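# Mount the wire spool onto the rewinder spindle

## Task

Slide the wound wire spool onto the rewinding machine's spindle so it sits fully seated against the drive disc, with the disc's drive pin passing through one of the holes in the spool's flange.

## Robot and tools

Robot: two arms, left_arm and right_arm, each a six-joint arm ending in a parallel two-finger gripper. Calibrated base roots in the scene frame: left_arm at (-0.003, +0.314, 0) m, quat_wxyz (+1.000, 0, 0, -0.008); right_arm at (-0.044, -0.226, 0) m, quat_wxyz (+1.000, 0, 0, +0.024).

Scene frame: origin at table-top height, halfway between the two nominal bases. +z is up, +x points out over the table, and left_arm is on the +y side. Arm names do not match image left/right. Printed hand positions and orientations (end_effector_position in m, end_effector_quat_wxyz) use this frame. They may be off by a few cm, more at long reach. The fingers point along the gripper's +z axis and close along its y axis. end_effector_position is the point between the pads, about 5 mm short of the fingertips.

Row layout, used by every tool that moves the arms: one flat list of 14 numbers covering both arms, even when only one arm moves. First come left_arm's 7 numbers, then right_arm's 7. Each arm's block runs: shoulder, elbow, waist, forearm roll, wrist pitch, wrist roll, opening. The six joint values are absolute target angles in radians, on the same scale as the Joint positions line. They are not offsets. Stated ranges are: shoulder 0.000 to 3.140, elbow -2.967 to 0.000, waist -2.618 to 2.618, forearm roll -1.745 to 1.745, wrist pitch -1.220 to 1.220, wrist roll -2.094 to 2.094. Waist and wrist pitch have their sign flipped relative to the URDF, both in commands and in results. Real limits can differ by up to 0.014 rad either way. A target more than 0.014 rad beyond a limit, and farther out than the joint's current angle, gets the call refused. A target just past a real limit is clipped to it, and the result may say "joint sent to its limit".

Opening is a value from -1 (closed) to +1 (fully open, 0.070 m pad gap). It is an absolute command. Going from fully open to closed takes about 1 s or more. To keep a gripper as it is, resend its present command, because 0 is a real command. To grip, command about 0.05 below the grip_measured reading taken at first contact for full force, or less below it for a lighter grip. Force is roughly 20 N per pad.

execute_actions(actions, cameras): actions is a list of actions. Each action is a table of up to 15 rows, one row per 1/30 s control step. If a table is short, its last row is held until 15 steps have run. An empty list returns the full state. Each step, a joint target is kept within 0.867 rad of the measured angle, and a jump of more than 70 mm at the hand is scaled back. Unfinished motion may need to be sent again. To hold a joint still, resend its "Joint targets" value.

move(target, speed, blend, opening_speed, blocking, cameras): target is either one 14-number row or a list of up to 15 rows, all absolute joint angles. All joints interpolate together, so the hands follow curves, and nothing is avoided along the way. speed is in rad/s for the joint with the farthest to go: 0.01 to 2, default 0.5. You can give one value or one per target. blend is in rad and rounds off intermediate corners; 0 stops at each target. opening_speed is given per second on the -1..1 scale, minimum 0.2. With blocking=false the call returns after about 0.5 s, and a new move takes over from the running one. Finger changes in later rows are applied only after the arms come to rest at that row. The result adds a "move:" line with the ending, for example done, off_target (resting with a joint more than 0.01 rad off), moving, held or fault. It can also show limits=held and, per arm, the joint farthest off and by how much. Neither done nor off_target tells you whether there is contact.

wait(seconds 0 to 10, cameras): the arms hold their last commands, and any running move carries on. stop(cameras): brakes the running move; fast moves need more room to stop. zoom_image(camera, region=[x0,y0,x1,y1]): shows an enlarged crop, at most 504x504 px, of the latest image from cam_high, cam_low, cam_left_wrist or cam_right_wrist. Each of these images is 896x504, with its origin at the top left. read_manual(section="licences") returns only licence text. finished_scene(scene) ends the current scene, using the number shown in the first result. It cannot be undone. The spool must stay seated after the robot lets go.

Result lines: Joint positions lists, per arm, the six joints in row order plus the pad gap in m. Joint targets shows what is being driven now. Tool commands shows the gripper commands. Joint torques are total drive outputs in joint order, including gravity, offsets and noise; positive means toward a larger angle. Step readings show intermediate joint angles, for execute_actions only. "joint command not followed" means the clearance check between the arms altered or blocked targets. This check does not cover fingers. The simulation keeps running while you compose a reply.

Cautions: keep motion smooth and moderate. Contact torque at a joint's load limit stops that arm for 10 s. The limits are 21.1 N m for waist, shoulder and elbow and 7.36 N m for the three wrist joints. The wrist motors manage only about 4 N m, so a heavy load or a hard press makes them give way. Fast touches and targets set well past a contact push harder. Avoid collisions between the arms, slamming, dropping the spool, or releasing it while it is still moving. Anything that falls off the table, or is left off it, fails the task. Held parts may occasionally be tugged. Motors heat up when holding loads, stretching out or straining. MOTOR HOT appears at 65 °C, and at 80 °C that arm goes limp for 30 s or more.

Each tool is called after "Emit:" as a command line: name --argument value for each argument, lists and objects as JSON in quotes; but a table of rows of numbers goes row by row, as --pt "numbers of a row", without its own name.

## Session

Emit:
execute_actions --actions '[]'

Emit:
zoom_image --camera "cam_high" --region '[370, 190, 550, 370]'

Emit:
zoom_image --camera "cam_low" --region '[340, 120, 620, 380]'

Scene clock: 0.00 s.
left_arm: end_effector_position=(+0.2525, -0.0762, +0.3904) grip_measured=+0.99 end_effector_quat_wxyz=(+0.428, +0.574, +0.626, -0.309) | right_arm: end_effector_position=(+0.2820, -0.3620, +0.2096) grip_measured=+0.99 end_effector_quat_wxyz=(+0.307, +0.172, +0.932, -0.087)
Joint names: [shoulder, elbow, waist, forearm roll, wrist pitch, wrist roll]
Joint positions: left_arm=[1.626 -1.8 0.721 -0.709 -0.946 0.895 0.07] | right_arm=[1.324 -1.07 0.402 -0.092 -0.758 0.057 0.07]
Joint torques (N m): no reading
Motor temperatures (°C): left_arm=[32 31 34 35 33 29] | right_arm=[37 31 29 33 37 28]
Joint targets: left_arm=[1.626 -1.800 0.721 -0.709 -0.946 0.895] | right_arm=[1.324 -1.070 0.402 -0.092 -0.758 0.057]
Tool commands: left_gripper/opening=+1.0 right_gripper/opening=+1.0

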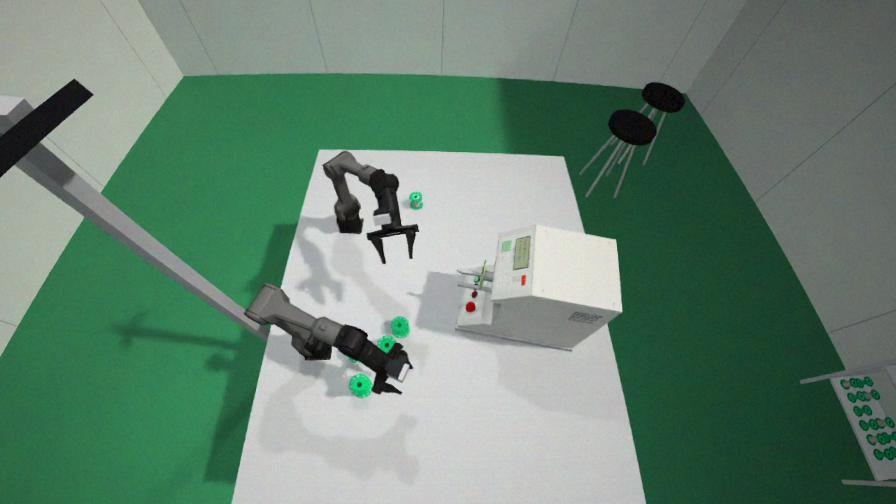

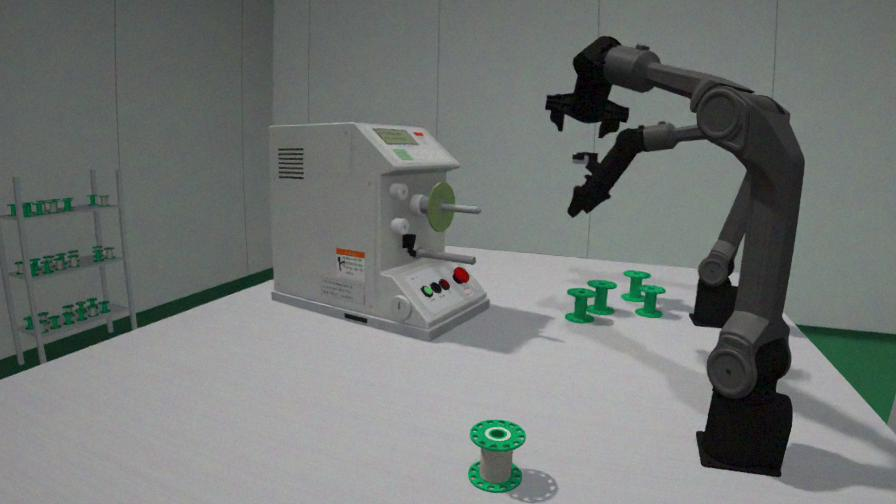

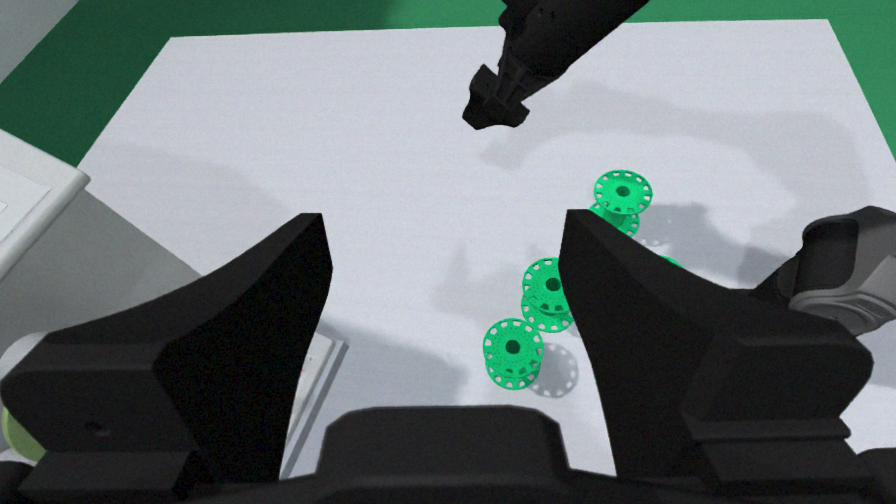

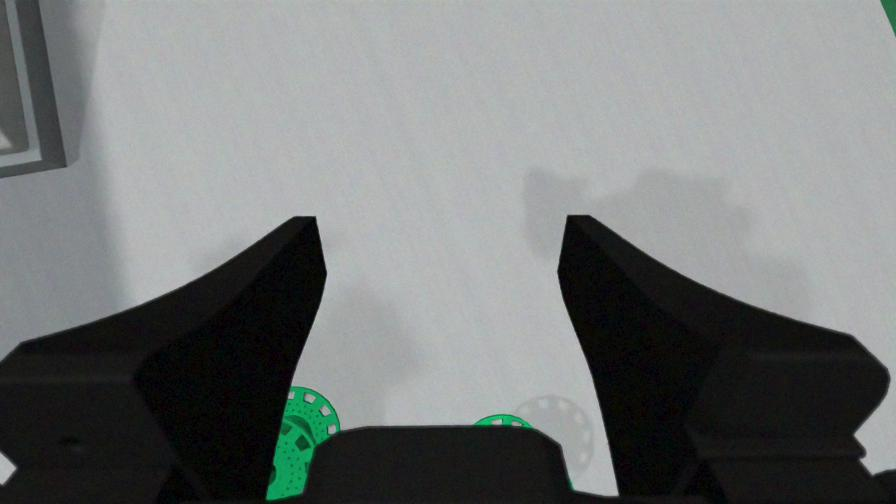

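Scaled by 2.800 from the camera's 896x504 image, which has a finer 1280x720 frame.

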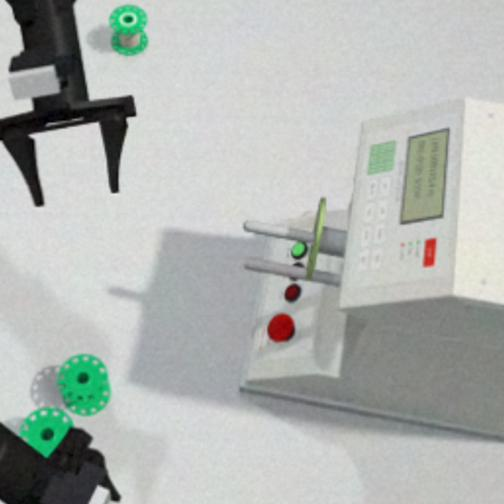

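Scaled by 1.800 from the camera's 896x504 image, which has a finer 1280x720 frame.

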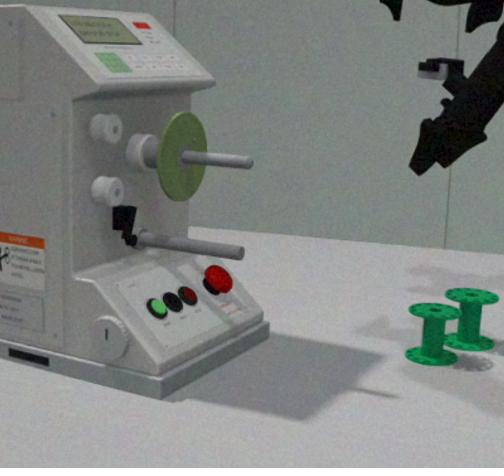

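Emit:
move --target '[1.1057, -0.8185, -0.342, 0, -0.8, 0, 1, 1.6467, -0.8742, 0.2478, -1.2001, 1.1537, 0.8062, 1]' --speed 0.9

Emit:
zoom_image --camera "cam_right_wrist" --region '[380, 40, 620, 240]'

Emit:
zoom_image --camera "cam_left_wrist" --region '[370, 180, 560, 370]'

Scene clock: 22.10 s.
left_arm: end_effector_position=(+0.2594, +0.4032, +0.1772) grip_measured=+0.99 end_effector_quat_wxyz=(+0.277, -0.157, +0.947, +0.046) | right_arm: end_effector_position=(+0.3698, -0.1174, +0.2600) grip_measured=+0.99 end_effector_quat_wxyz=(+0.648, -0.282, +0.648, +0.282)
Joint positions: left_arm=[1.105 -0.817 -0.344 0 -0.8 0 0.07] | right_arm=[1.646 -0.875 0.248 -1.201 1.154 0.806 0.07]
Joint torques (N m): left_arm=[-1.76 -8.18 1.18 -0.08 0.49 0.25] | right_arm=[-3.52 -4.55 0.77 0.93 0.79 -0.15]
move: done

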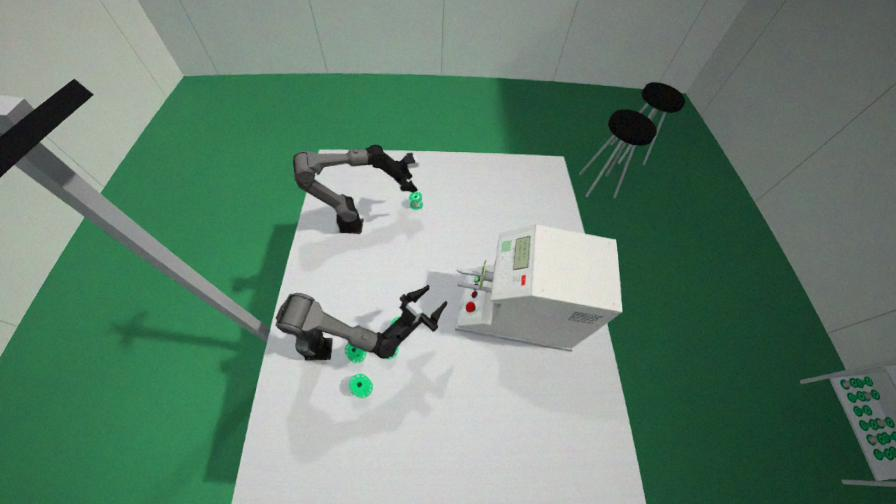

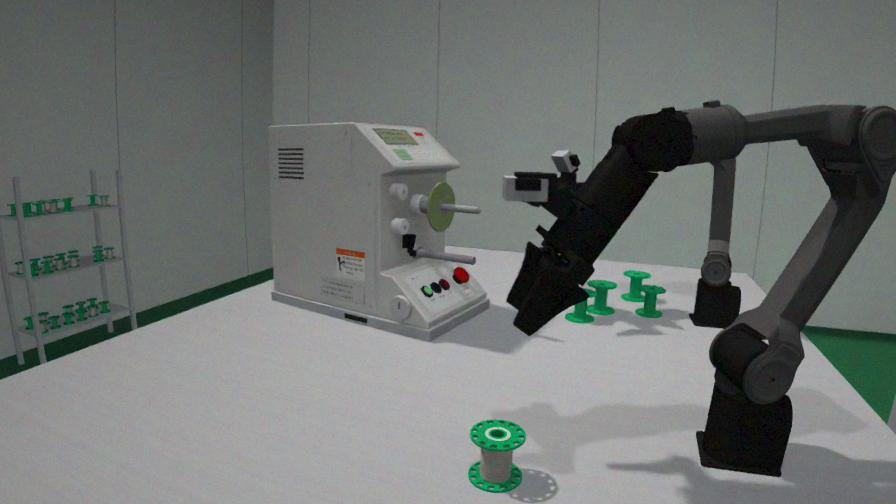

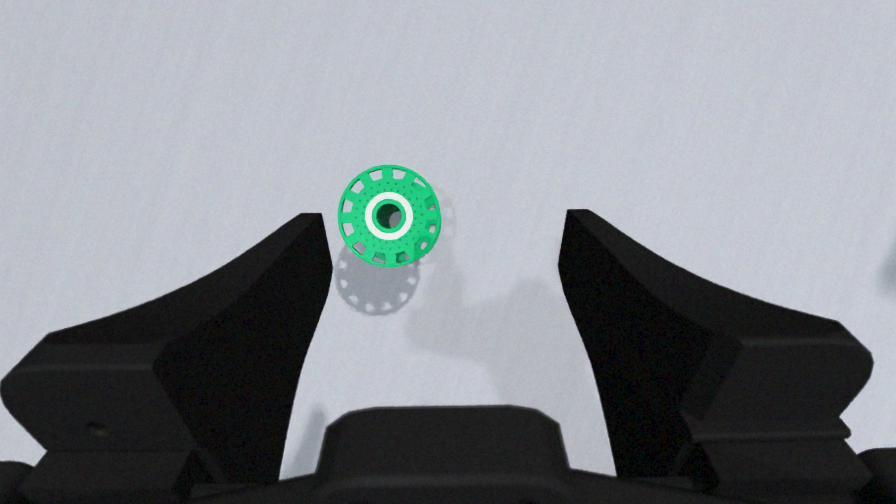

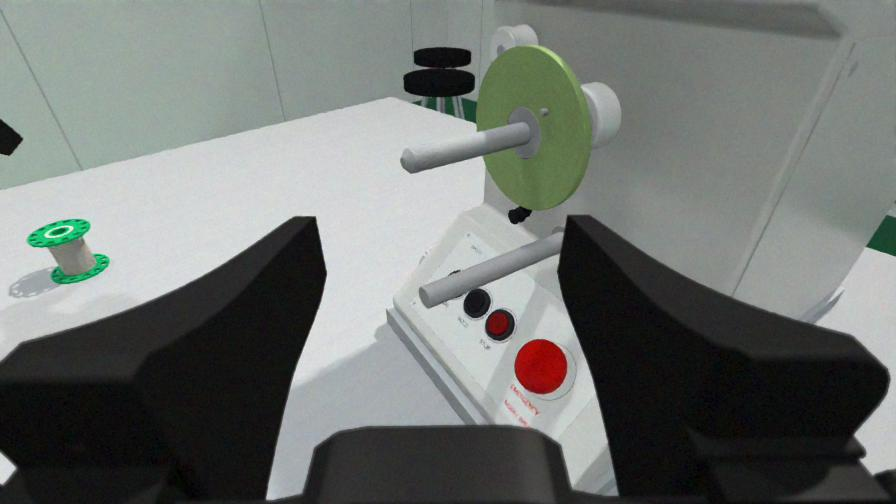

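Scaled by 2.100 from the camera's 896x504 image, which has a finer 1280x720 frame.

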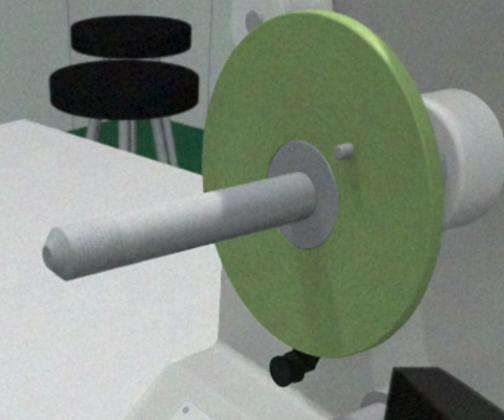

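Scaled by 2.653 from the camera's 896x504 image, which has a finer 1280x720 frame.

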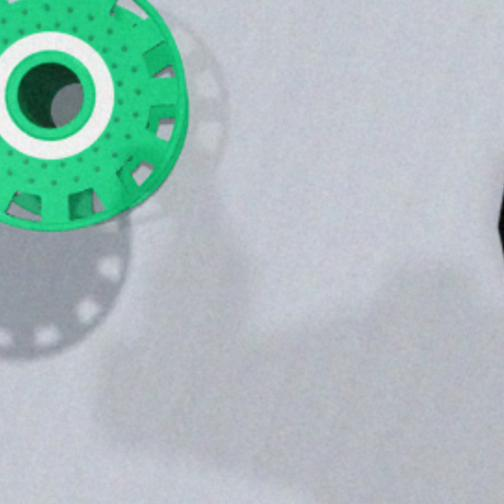

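Emit:
zoom_image --camera "cam_left_wrist" --region '[330, 155, 450, 325]'

Scaled by 2.965 from the camera's 896x504 image, which has a finer 1280x720 frame.

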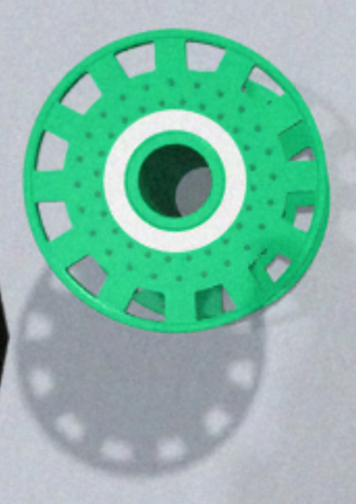

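Emit:
move --target '[1.747, -0.4951, 0.3099, -1.697, 1.2056, 0.4364, 1, 1.6467, -0.8742, 0.2478, -1.2001, 1.1537, 0.8062, 1]' --speed 0.8 --cameras '["cam_left_wrist", "cam_low", "cam_high"]'

Emit:
zoom_image --camera "cam_low" --region '[400, 330, 620, 504]'

Scene clock: 45.13 s.
left_arm: end_effector_position=(+0.2655, +0.4400, +0.0894) grip_measured=+0.99 end_effector_quat_wxyz=(+0.460, -0.471, +0.682, +0.318) | right_arm: end_effector_position=(+0.3698, -0.1174, +0.2600) grip_measured=+0.99 end_effector_quat_wxyz=(+0.648, -0.282, +0.648, +0.282)
Joint positions: left_arm=[1.748 -0.495 0.31 -1.697 1.206 0.436 0.07] | right_arm=[1.646 -0.875 0.248 -1.201 1.154 0.806 0.07]
Joint torques (N m): left_arm=[-4.69 -2.81 0.5 0.32 0.56 0.06] | right_arm=[-4.35 -6 1.2 0.76 0.9 -0.12]
move: done
Images, in order: cam_high, cam_low, cam_left_wrist.

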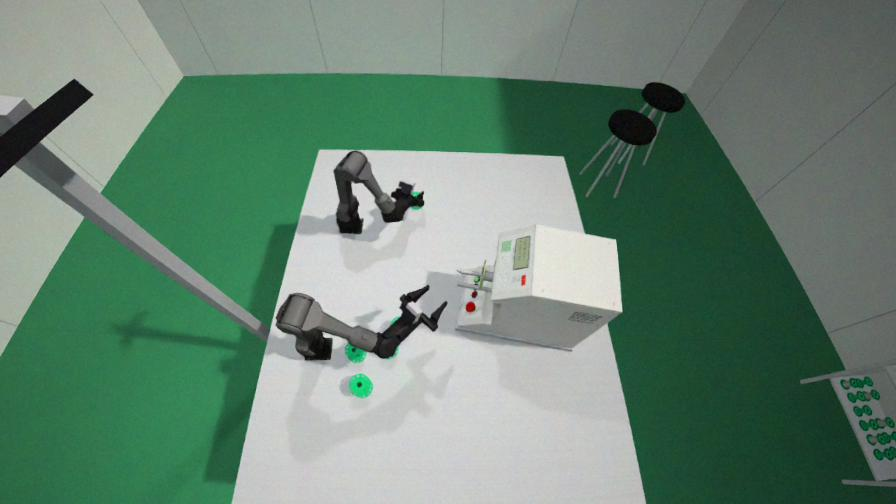

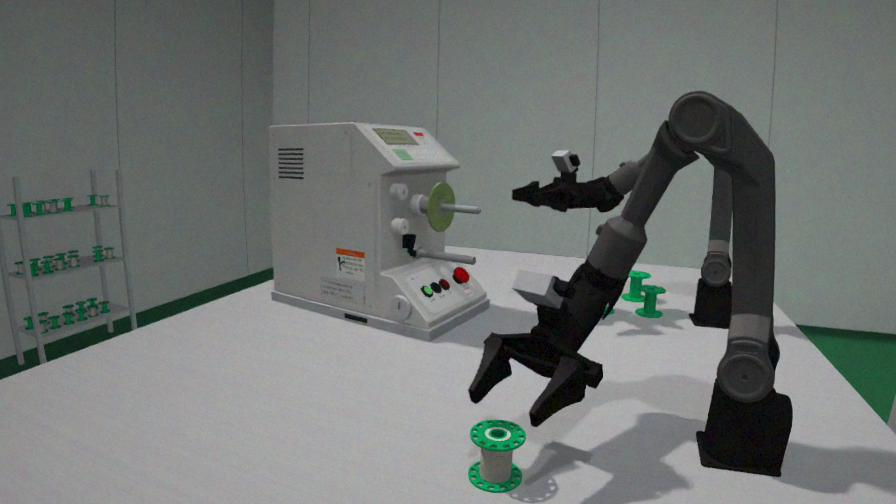

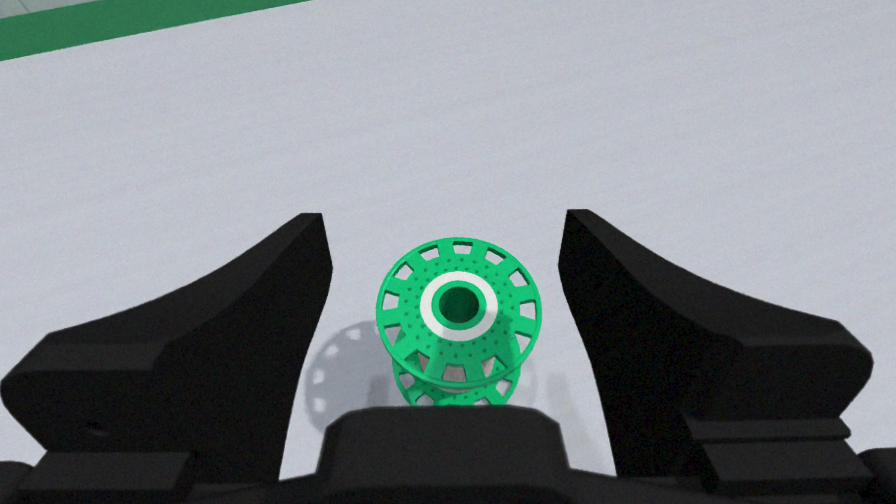

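Scaled by 2.291 from the camera's 896x504 image, which has a finer 1280x720 frame.

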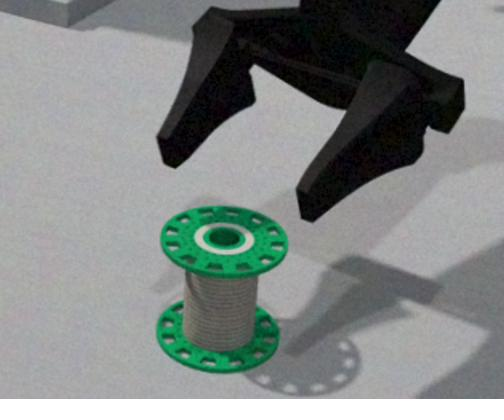

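Emit:
move --pt "1.9079 -0.4860 0.3038 -1.6249 1.1882 0.2545 1 1.6467 -0.8742 0.2478 -1.2001 1.1537 0.8062 1" --pt "2.0778 -0.4915 0.3024 -1.5568 1.1848 0.0773 1 1.6467 -0.8742 0.2478 -1.2001 1.1537 0.8062 1" --speed '[0.25, 0.15]' --blend '[0.03, 0]' --cameras '["cam_left_wrist", "cam_low"]'

Emit:
zoom_image --camera "cam_low" --region '[400, 350, 620, 504]'

Scene clock: 53.27 s.
left_arm: end_effector_position=(+0.2697, +0.4402, +0.0193) grip_measured=+0.99 end_effector_quat_wxyz=(+0.460, -0.471, +0.682, +0.318) | right_arm: end_effector_position=(+0.3698, -0.1174, +0.2600) grip_measured=+0.99 end_effector_quat_wxyz=(+0.648, -0.282, +0.648, +0.282)
Joint positions: left_arm=[2.079 -0.491 0.303 -1.557 1.185 0.076 0.07] | right_arm=[1.646 -0.875 0.248 -1.201 1.154 0.806 0.07]
Joint torques (N m): left_arm=[-6.05 -2.3 -0.29 -0.02 0.67 0.25] | right_arm=[-4.32 -5.96 1.1 0.78 0.84 -0.07]
move: done
Images, in order: cam_low, cam_left_wrist.

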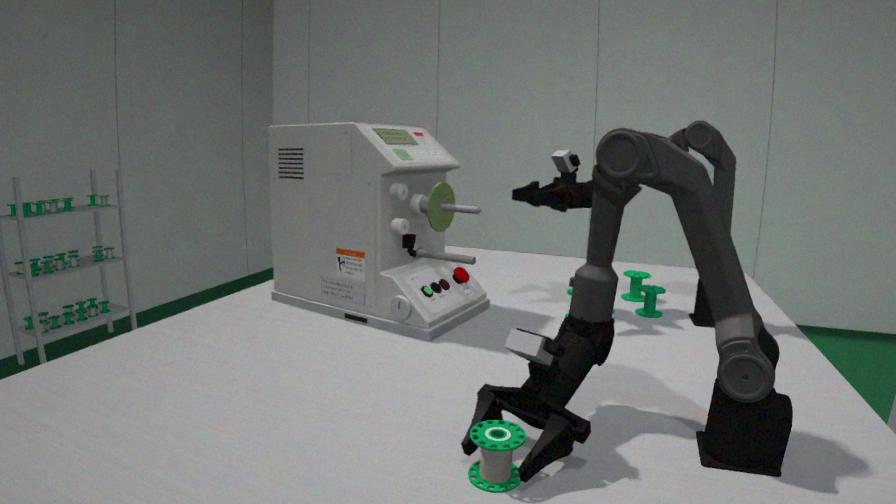

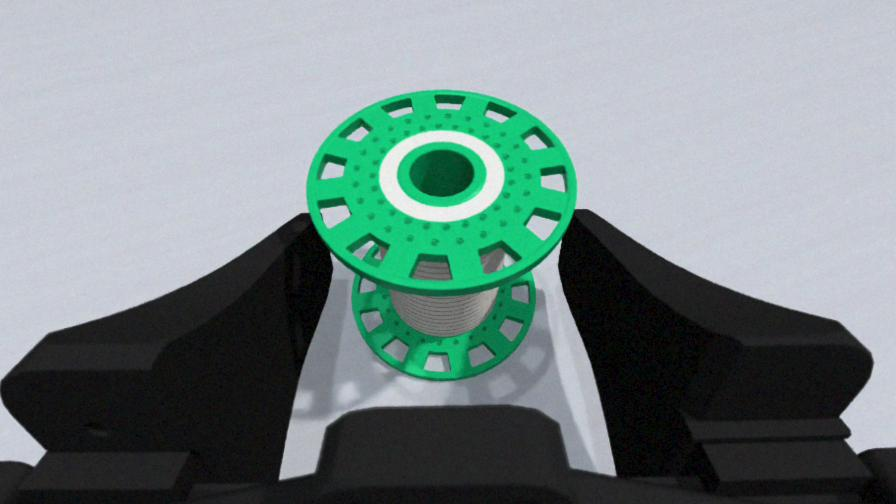

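Scaled by 2.291 from the camera's 896x504 image, which has a finer 1280x720 frame.

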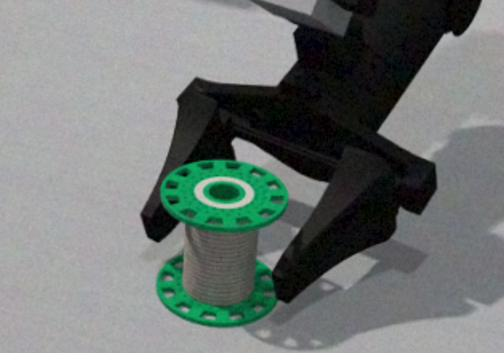

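Emit:
move --pt "2.0816 -0.4920 0.3140 -1.5673 1.1857 0.0739 1 1.6467 -0.8742 0.2478 -1.2001 1.1537 0.8062 1" --pt "2.0816 -0.4920 0.3140 -1.5673 1.1857 0.0739 -0.25 1.6467 -0.8742 0.2478 -1.2001 1.1537 0.8062 1" --speed 0.1 --opening_speed 0.6 --cameras '["cam_left_wrist", "cam_low"]'

Emit:
zoom_image --camera "cam_low" --region '[420, 370, 600, 504]'

Emit:
zoom_image --camera "cam_left_wrist" --region '[290, 60, 600, 400]'

Scene clock: 63.20 s.
left_arm: end_effector_position=(+0.2690, +0.4379, +0.0187) grip_measured=+0.00 end_effector_quat_wxyz=(+0.460, -0.471, +0.682, +0.318) | right_arm: end_effector_position=(+0.3698, -0.1174, +0.2600) grip_measured=+0.99 end_effector_quat_wxyz=(+0.648, -0.282, +0.648, +0.282)
Joint positions: left_arm=[2.081 -0.491 0.314 -1.567 1.185 0.074 0.035] | right_arm=[1.646 -0.875 0.248 -1.201 1.154 0.806 0.07]
Joint torques (N m): left_arm=[-5.01 -1.85 1.01 0.13 0.59 -0.11] | right_arm=[-4.25 -5.9 0.96 0.83 0.78 -0.04]
move: done
Images, in order: cam_low, cam_left_wrist.

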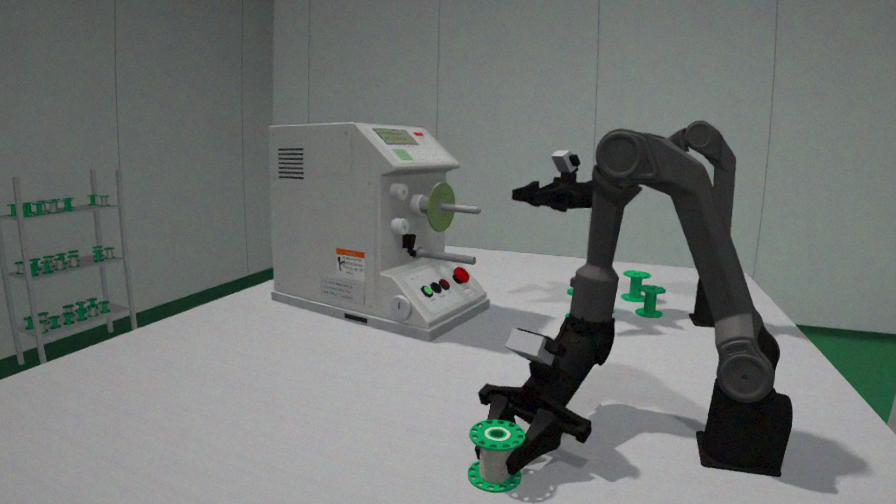

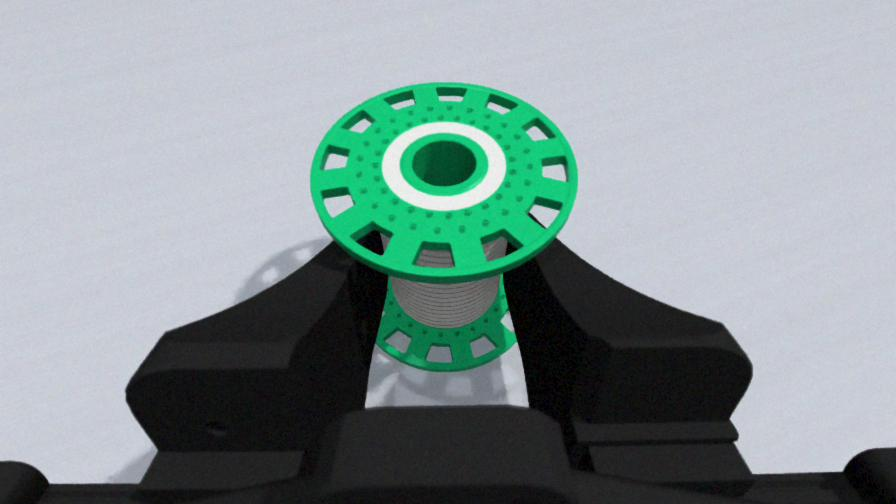

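Scaled by 2.800 from the camera's 896x504 image, which has a finer 1280x720 frame.

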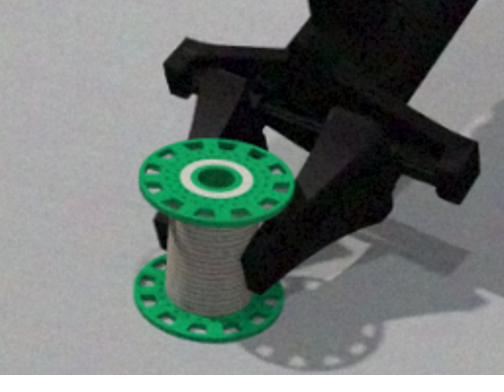

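Scaled by 1.482 from the camera's 896x504 image, which has a finer 1280x720 frame.

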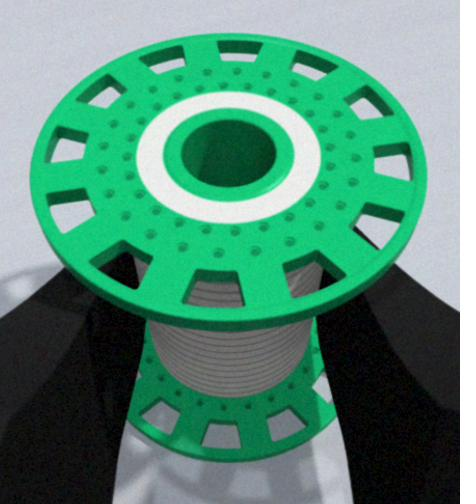

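Emit:
move --pt "1.9079 -0.4860 0.3150 -1.6300 1.1882 0.2545 -0.25 1.6467 -0.8742 0.2478 -1.2001 1.1537 0.8062 1" --pt "1.747 -0.4951 0.3150 -1.697 1.2056 0.4364 -0.25 1.6467 -0.8742 0.2478 -1.2001 1.1537 0.8062 1" --pt "1.55 -1.35 0.15 0.9 1.1 0.6 -0.25 1.6467 -0.8742 0.2478 -1.2001 1.1537 0.8062 1" --pt "1.9161 -1.3004 0.2807 1.4786 1.0467 0.5620 -0.25 1.6467 -0.8742 0.2478 -1.2001 1.1537 0.8062 1" --speed '[0.15, 0.3, 0.8, 0.4]' --blend '[0.05, 0.1, 0.2, 0]'

Emit:
zoom_image --camera "cam_right_wrist" --region '[200, 90, 440, 270]'

Emit:
zoom_image --camera "cam_left_wrist" --region '[290, 60, 600, 410]'

Emit:
zoom_image --camera "cam_left_wrist" --region '[375, 215, 520, 410]'

Scene clock: 80.87 s.
left_arm: end_effector_position=(+0.3851, -0.0048, +0.2263) grip_measured=+0.00 end_effector_quat_wxyz=(+0.633, +0.767, +0.058, +0.082) | right_arm: end_effector_position=(+0.3698, -0.1174, +0.2600) grip_measured=+0.99 end_effector_quat_wxyz=(+0.648, -0.282, +0.648, +0.282)
Joint positions: left_arm=[1.918 -1.299 0.281 1.478 1.047 0.562 0.035] | right_arm=[1.646 -0.875 0.248 -1.201 1.154 0.806 0.07]
Joint torques (N m): left_arm=[-10.37 -8.43 0.15 -1.08 0.57 -0.21] | right_arm=[-4.28 -5.89 0.73 0.91 0.73 -0.04]
move: done; blend cut to 0.091 rad at target 2

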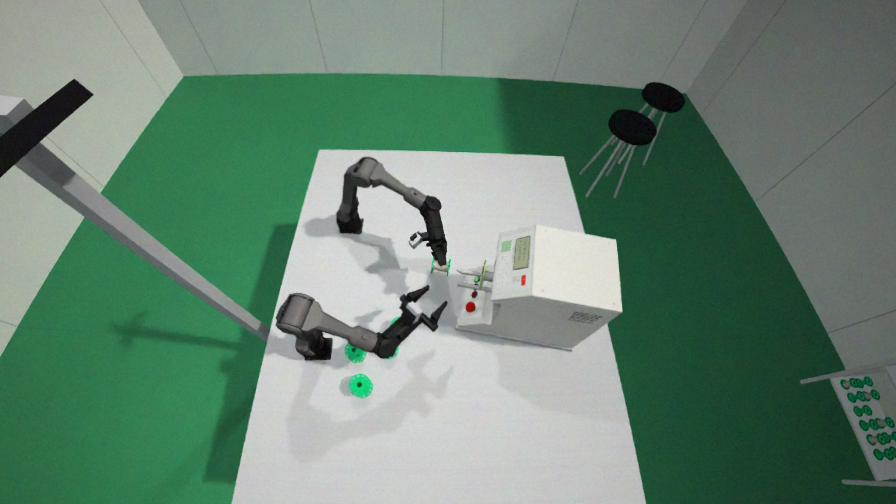

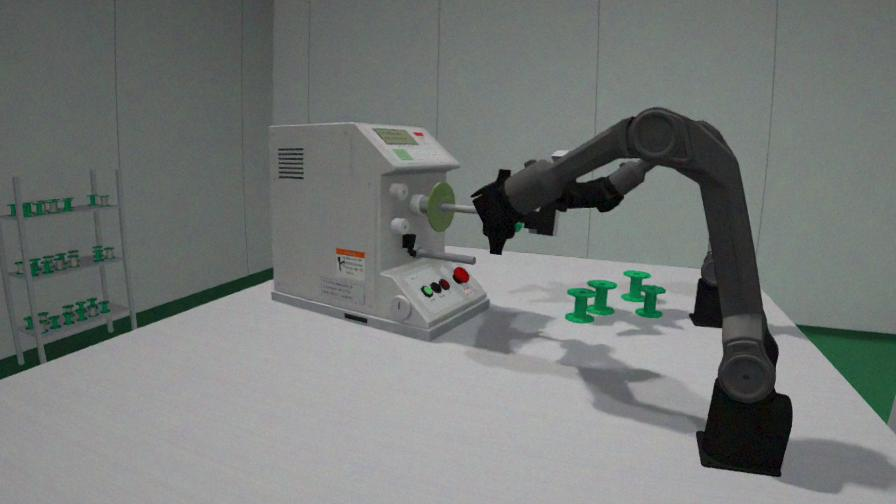

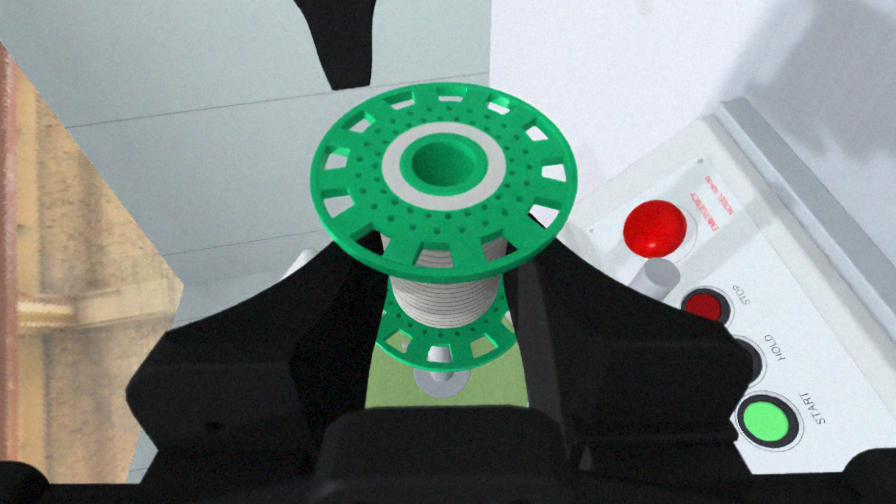

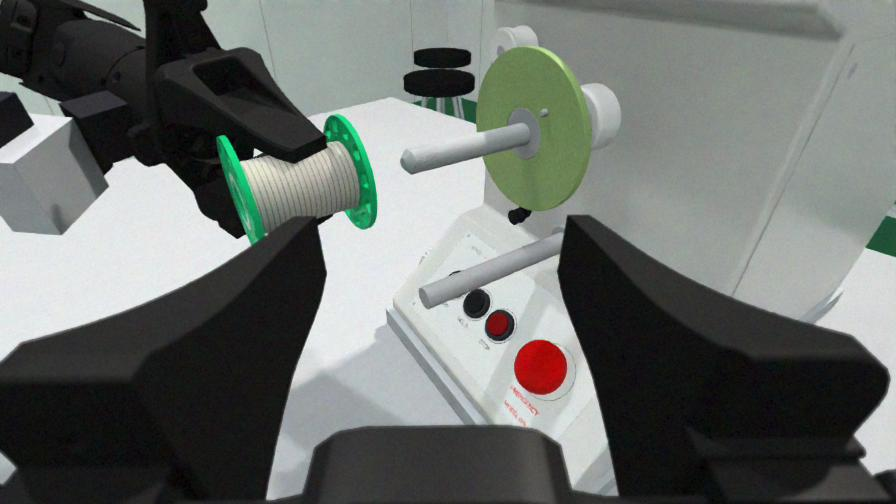

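Scaled by 2.100 from the camera's 896x504 image, which has a finer 1280x720 frame.

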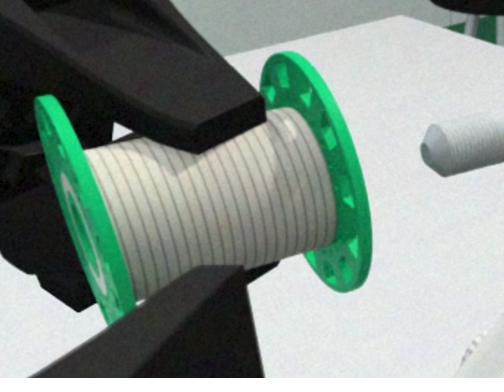

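Scaled by 1.440 from the camera's 896x504 image, which has a finer 1280x720 frame.

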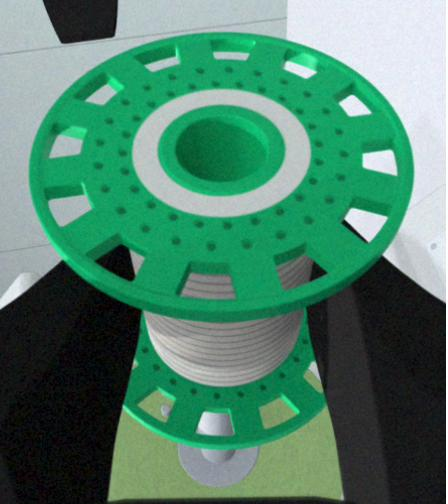

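Scaled by 2.585 from the camera's 896x504 image, which has a finer 1280x720 frame.

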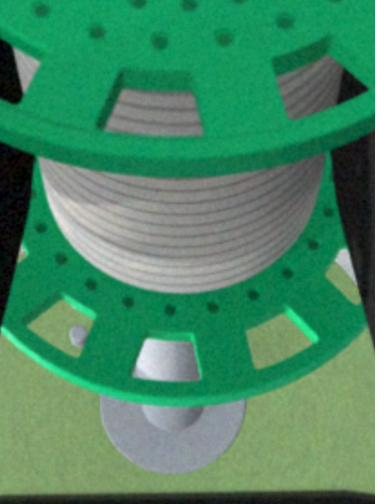

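Emit:
zoom_image --camera "cam_left_wrist" --region '[400, 320, 490, 410]'

Emit:
zoom_image --camera "cam_left_wrist" --region '[380, 250, 510, 340]'

Emit:
zoom_image --camera "cam_right_wrist" --region '[210, 120, 310, 250]'

Emit:
zoom_image --camera "cam_right_wrist" --region '[300, 100, 430, 240]'

Emit:
zoom_image --camera "cam_right_wrist" --region '[395, 90, 555, 180]'

Emit:
zoom_image --camera "cam_high" --region '[415, 240, 505, 290]'

Scaled by 5.600 from the camera's 896x504 image, which has a finer 1280x720 frame.

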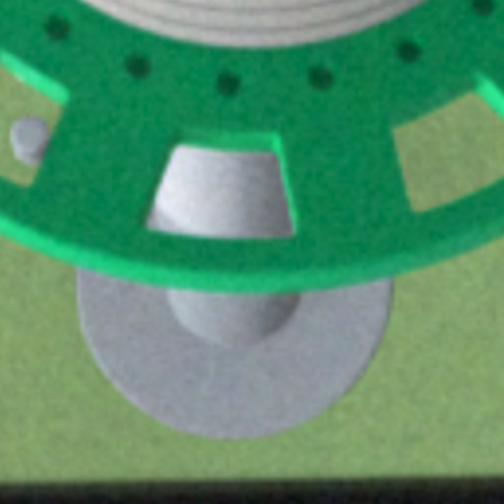

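Scaled by 3.877 from the camera's 896x504 image, which has a finer 1280x720 frame.

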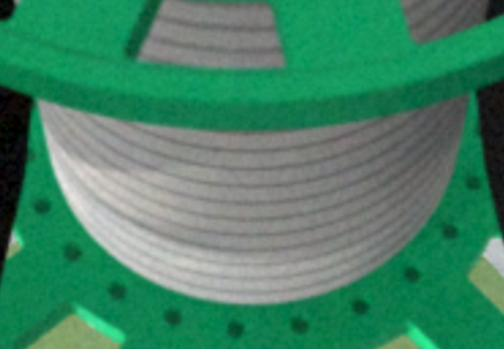

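Scaled by 3.877 from the camera's 896x504 image, which has a finer 1280x720 frame.

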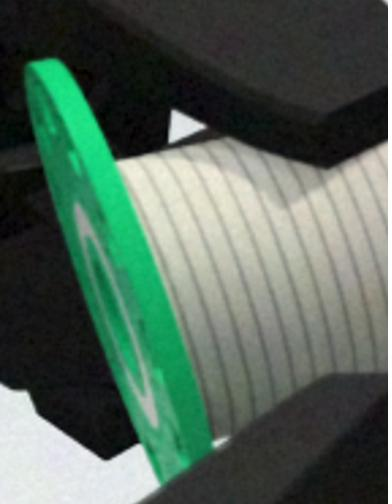

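Scaled by 3.600 from the camera's 896x504 image, which has a finer 1280x720 frame.

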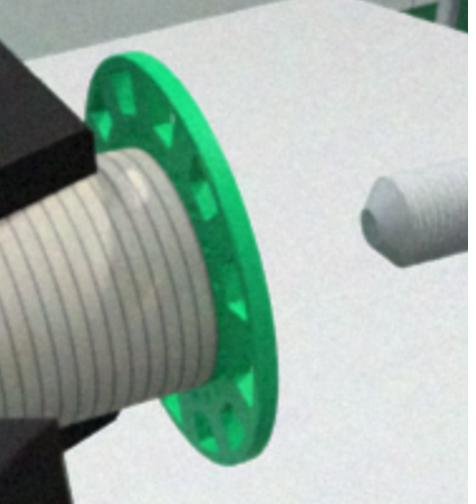

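Scaled by 3.150 from the camera's 896x504 image, which has a finer 1280x720 frame.

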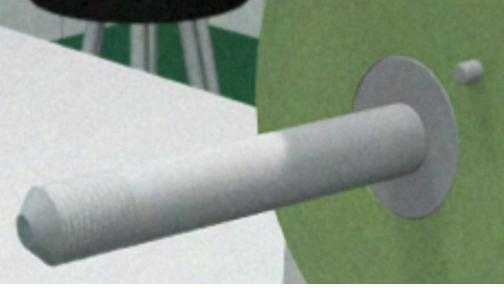

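Scaled by 5.600 from the camera's 896x504 image, which has a finer 1280x720 frame.

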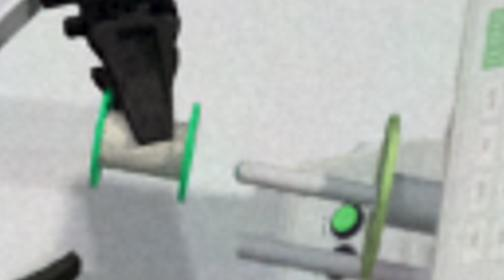

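Emit:
move --target '[1.9753, -1.3981, 0.2919, 1.4952, 1.0338, 0.5187, -0.25, 1.6467, -0.8742, 0.2478, -1.2001, 1.1537, 0.8062, 1]' --speed 0.12

Emit:
zoom_image --camera "cam_right_wrist" --region '[250, 90, 430, 250]'

Emit:
zoom_image --camera "cam_left_wrist" --region '[380, 260, 510, 410]'

Emit:
zoom_image --camera "cam_high" --region '[415, 240, 505, 290]'

Scene clock: 96.97 s.
left_arm: end_effector_position=(+0.4022, -0.0140, +0.2281) grip_measured=+0.00 end_effector_quat_wxyz=(+0.633, +0.767, +0.057, +0.084) | right_arm: end_effector_position=(+0.3698, -0.1174, +0.2600) grip_measured=+0.99 end_effector_quat_wxyz=(+0.648, -0.282, +0.648, +0.282)
Joint positions: left_arm=[1.976 -1.399 0.291 1.495 1.033 0.519 0.035] | right_arm=[1.646 -0.875 0.248 -1.201 1.154 0.806 0.07]
Joint torques (N m): left_arm=[-9.78 -7.32 1.11 -1.13 0.47 -0.04] | right_arm=[-4.24 -5.88 0.58 0.95 0.75 -0.06]
move: done

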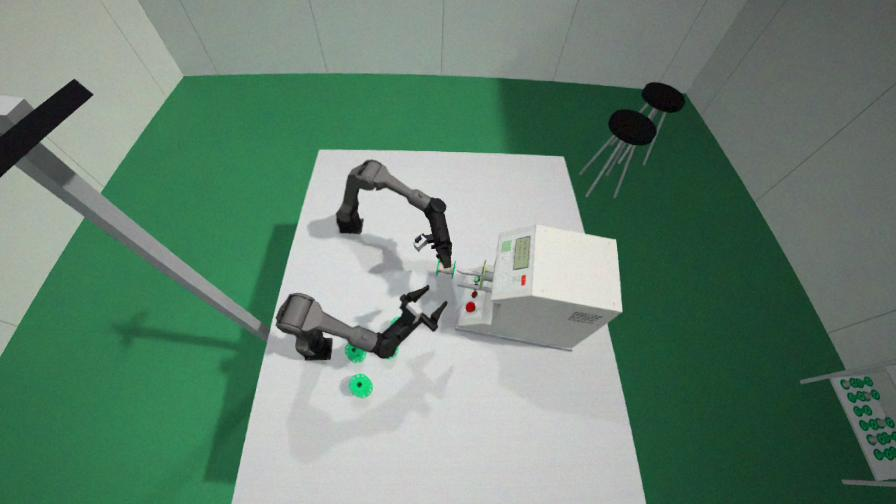

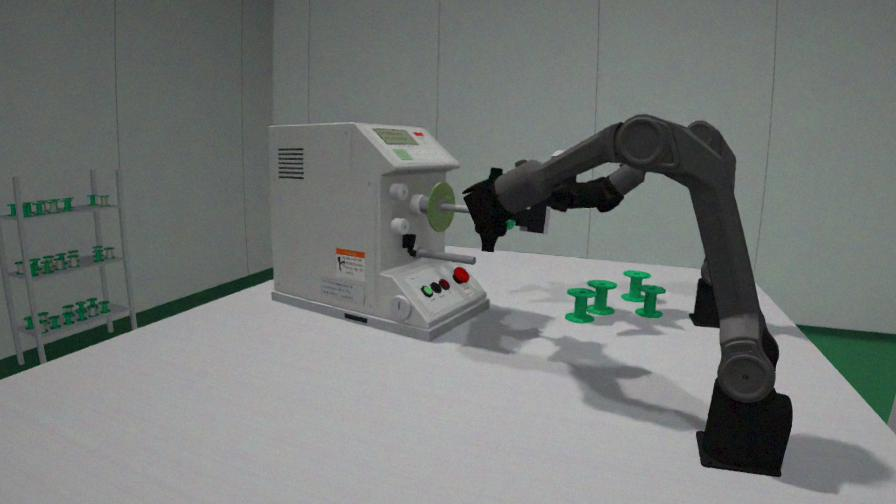

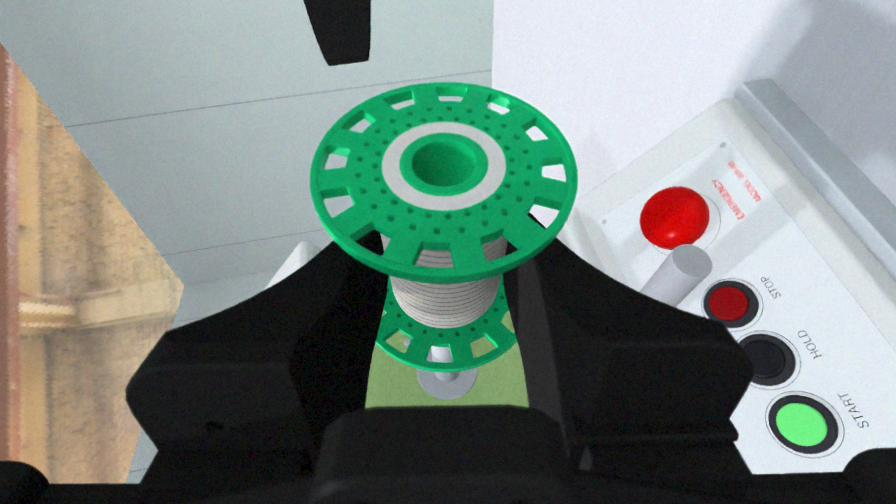

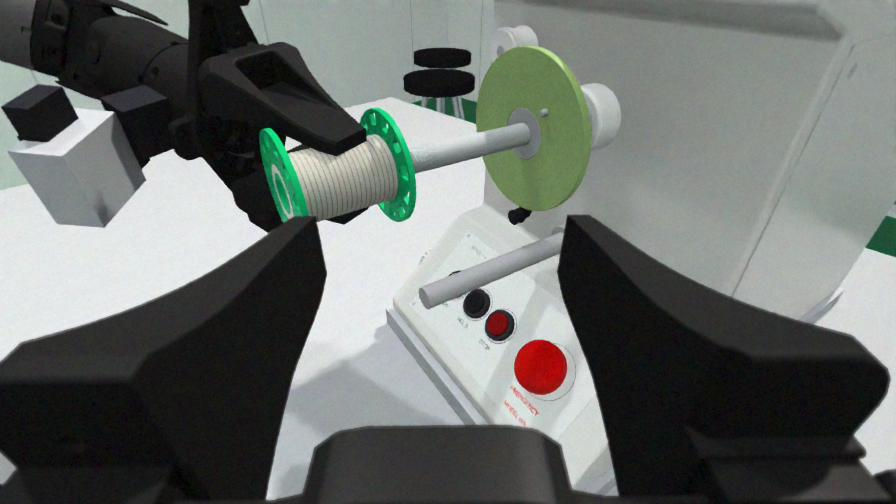

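Scaled by 2.800 from the camera's 896x504 image, which has a finer 1280x720 frame.

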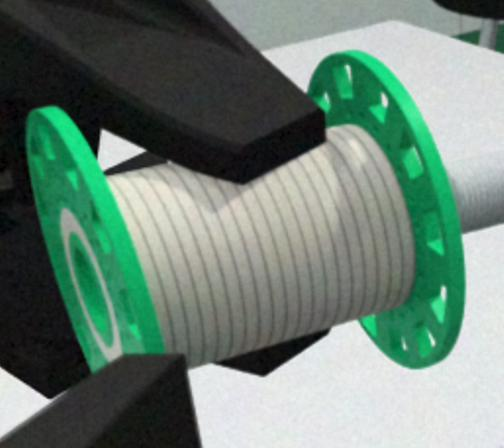

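Scaled by 3.360 from the camera's 896x504 image, which has a finer 1280x720 frame.

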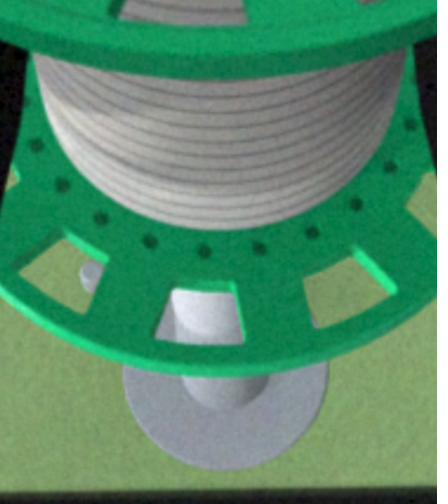

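Scaled by 5.600 from the camera's 896x504 image, which has a finer 1280x720 frame.

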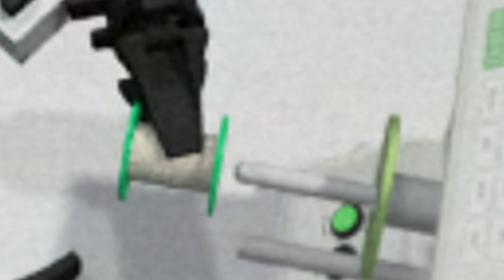

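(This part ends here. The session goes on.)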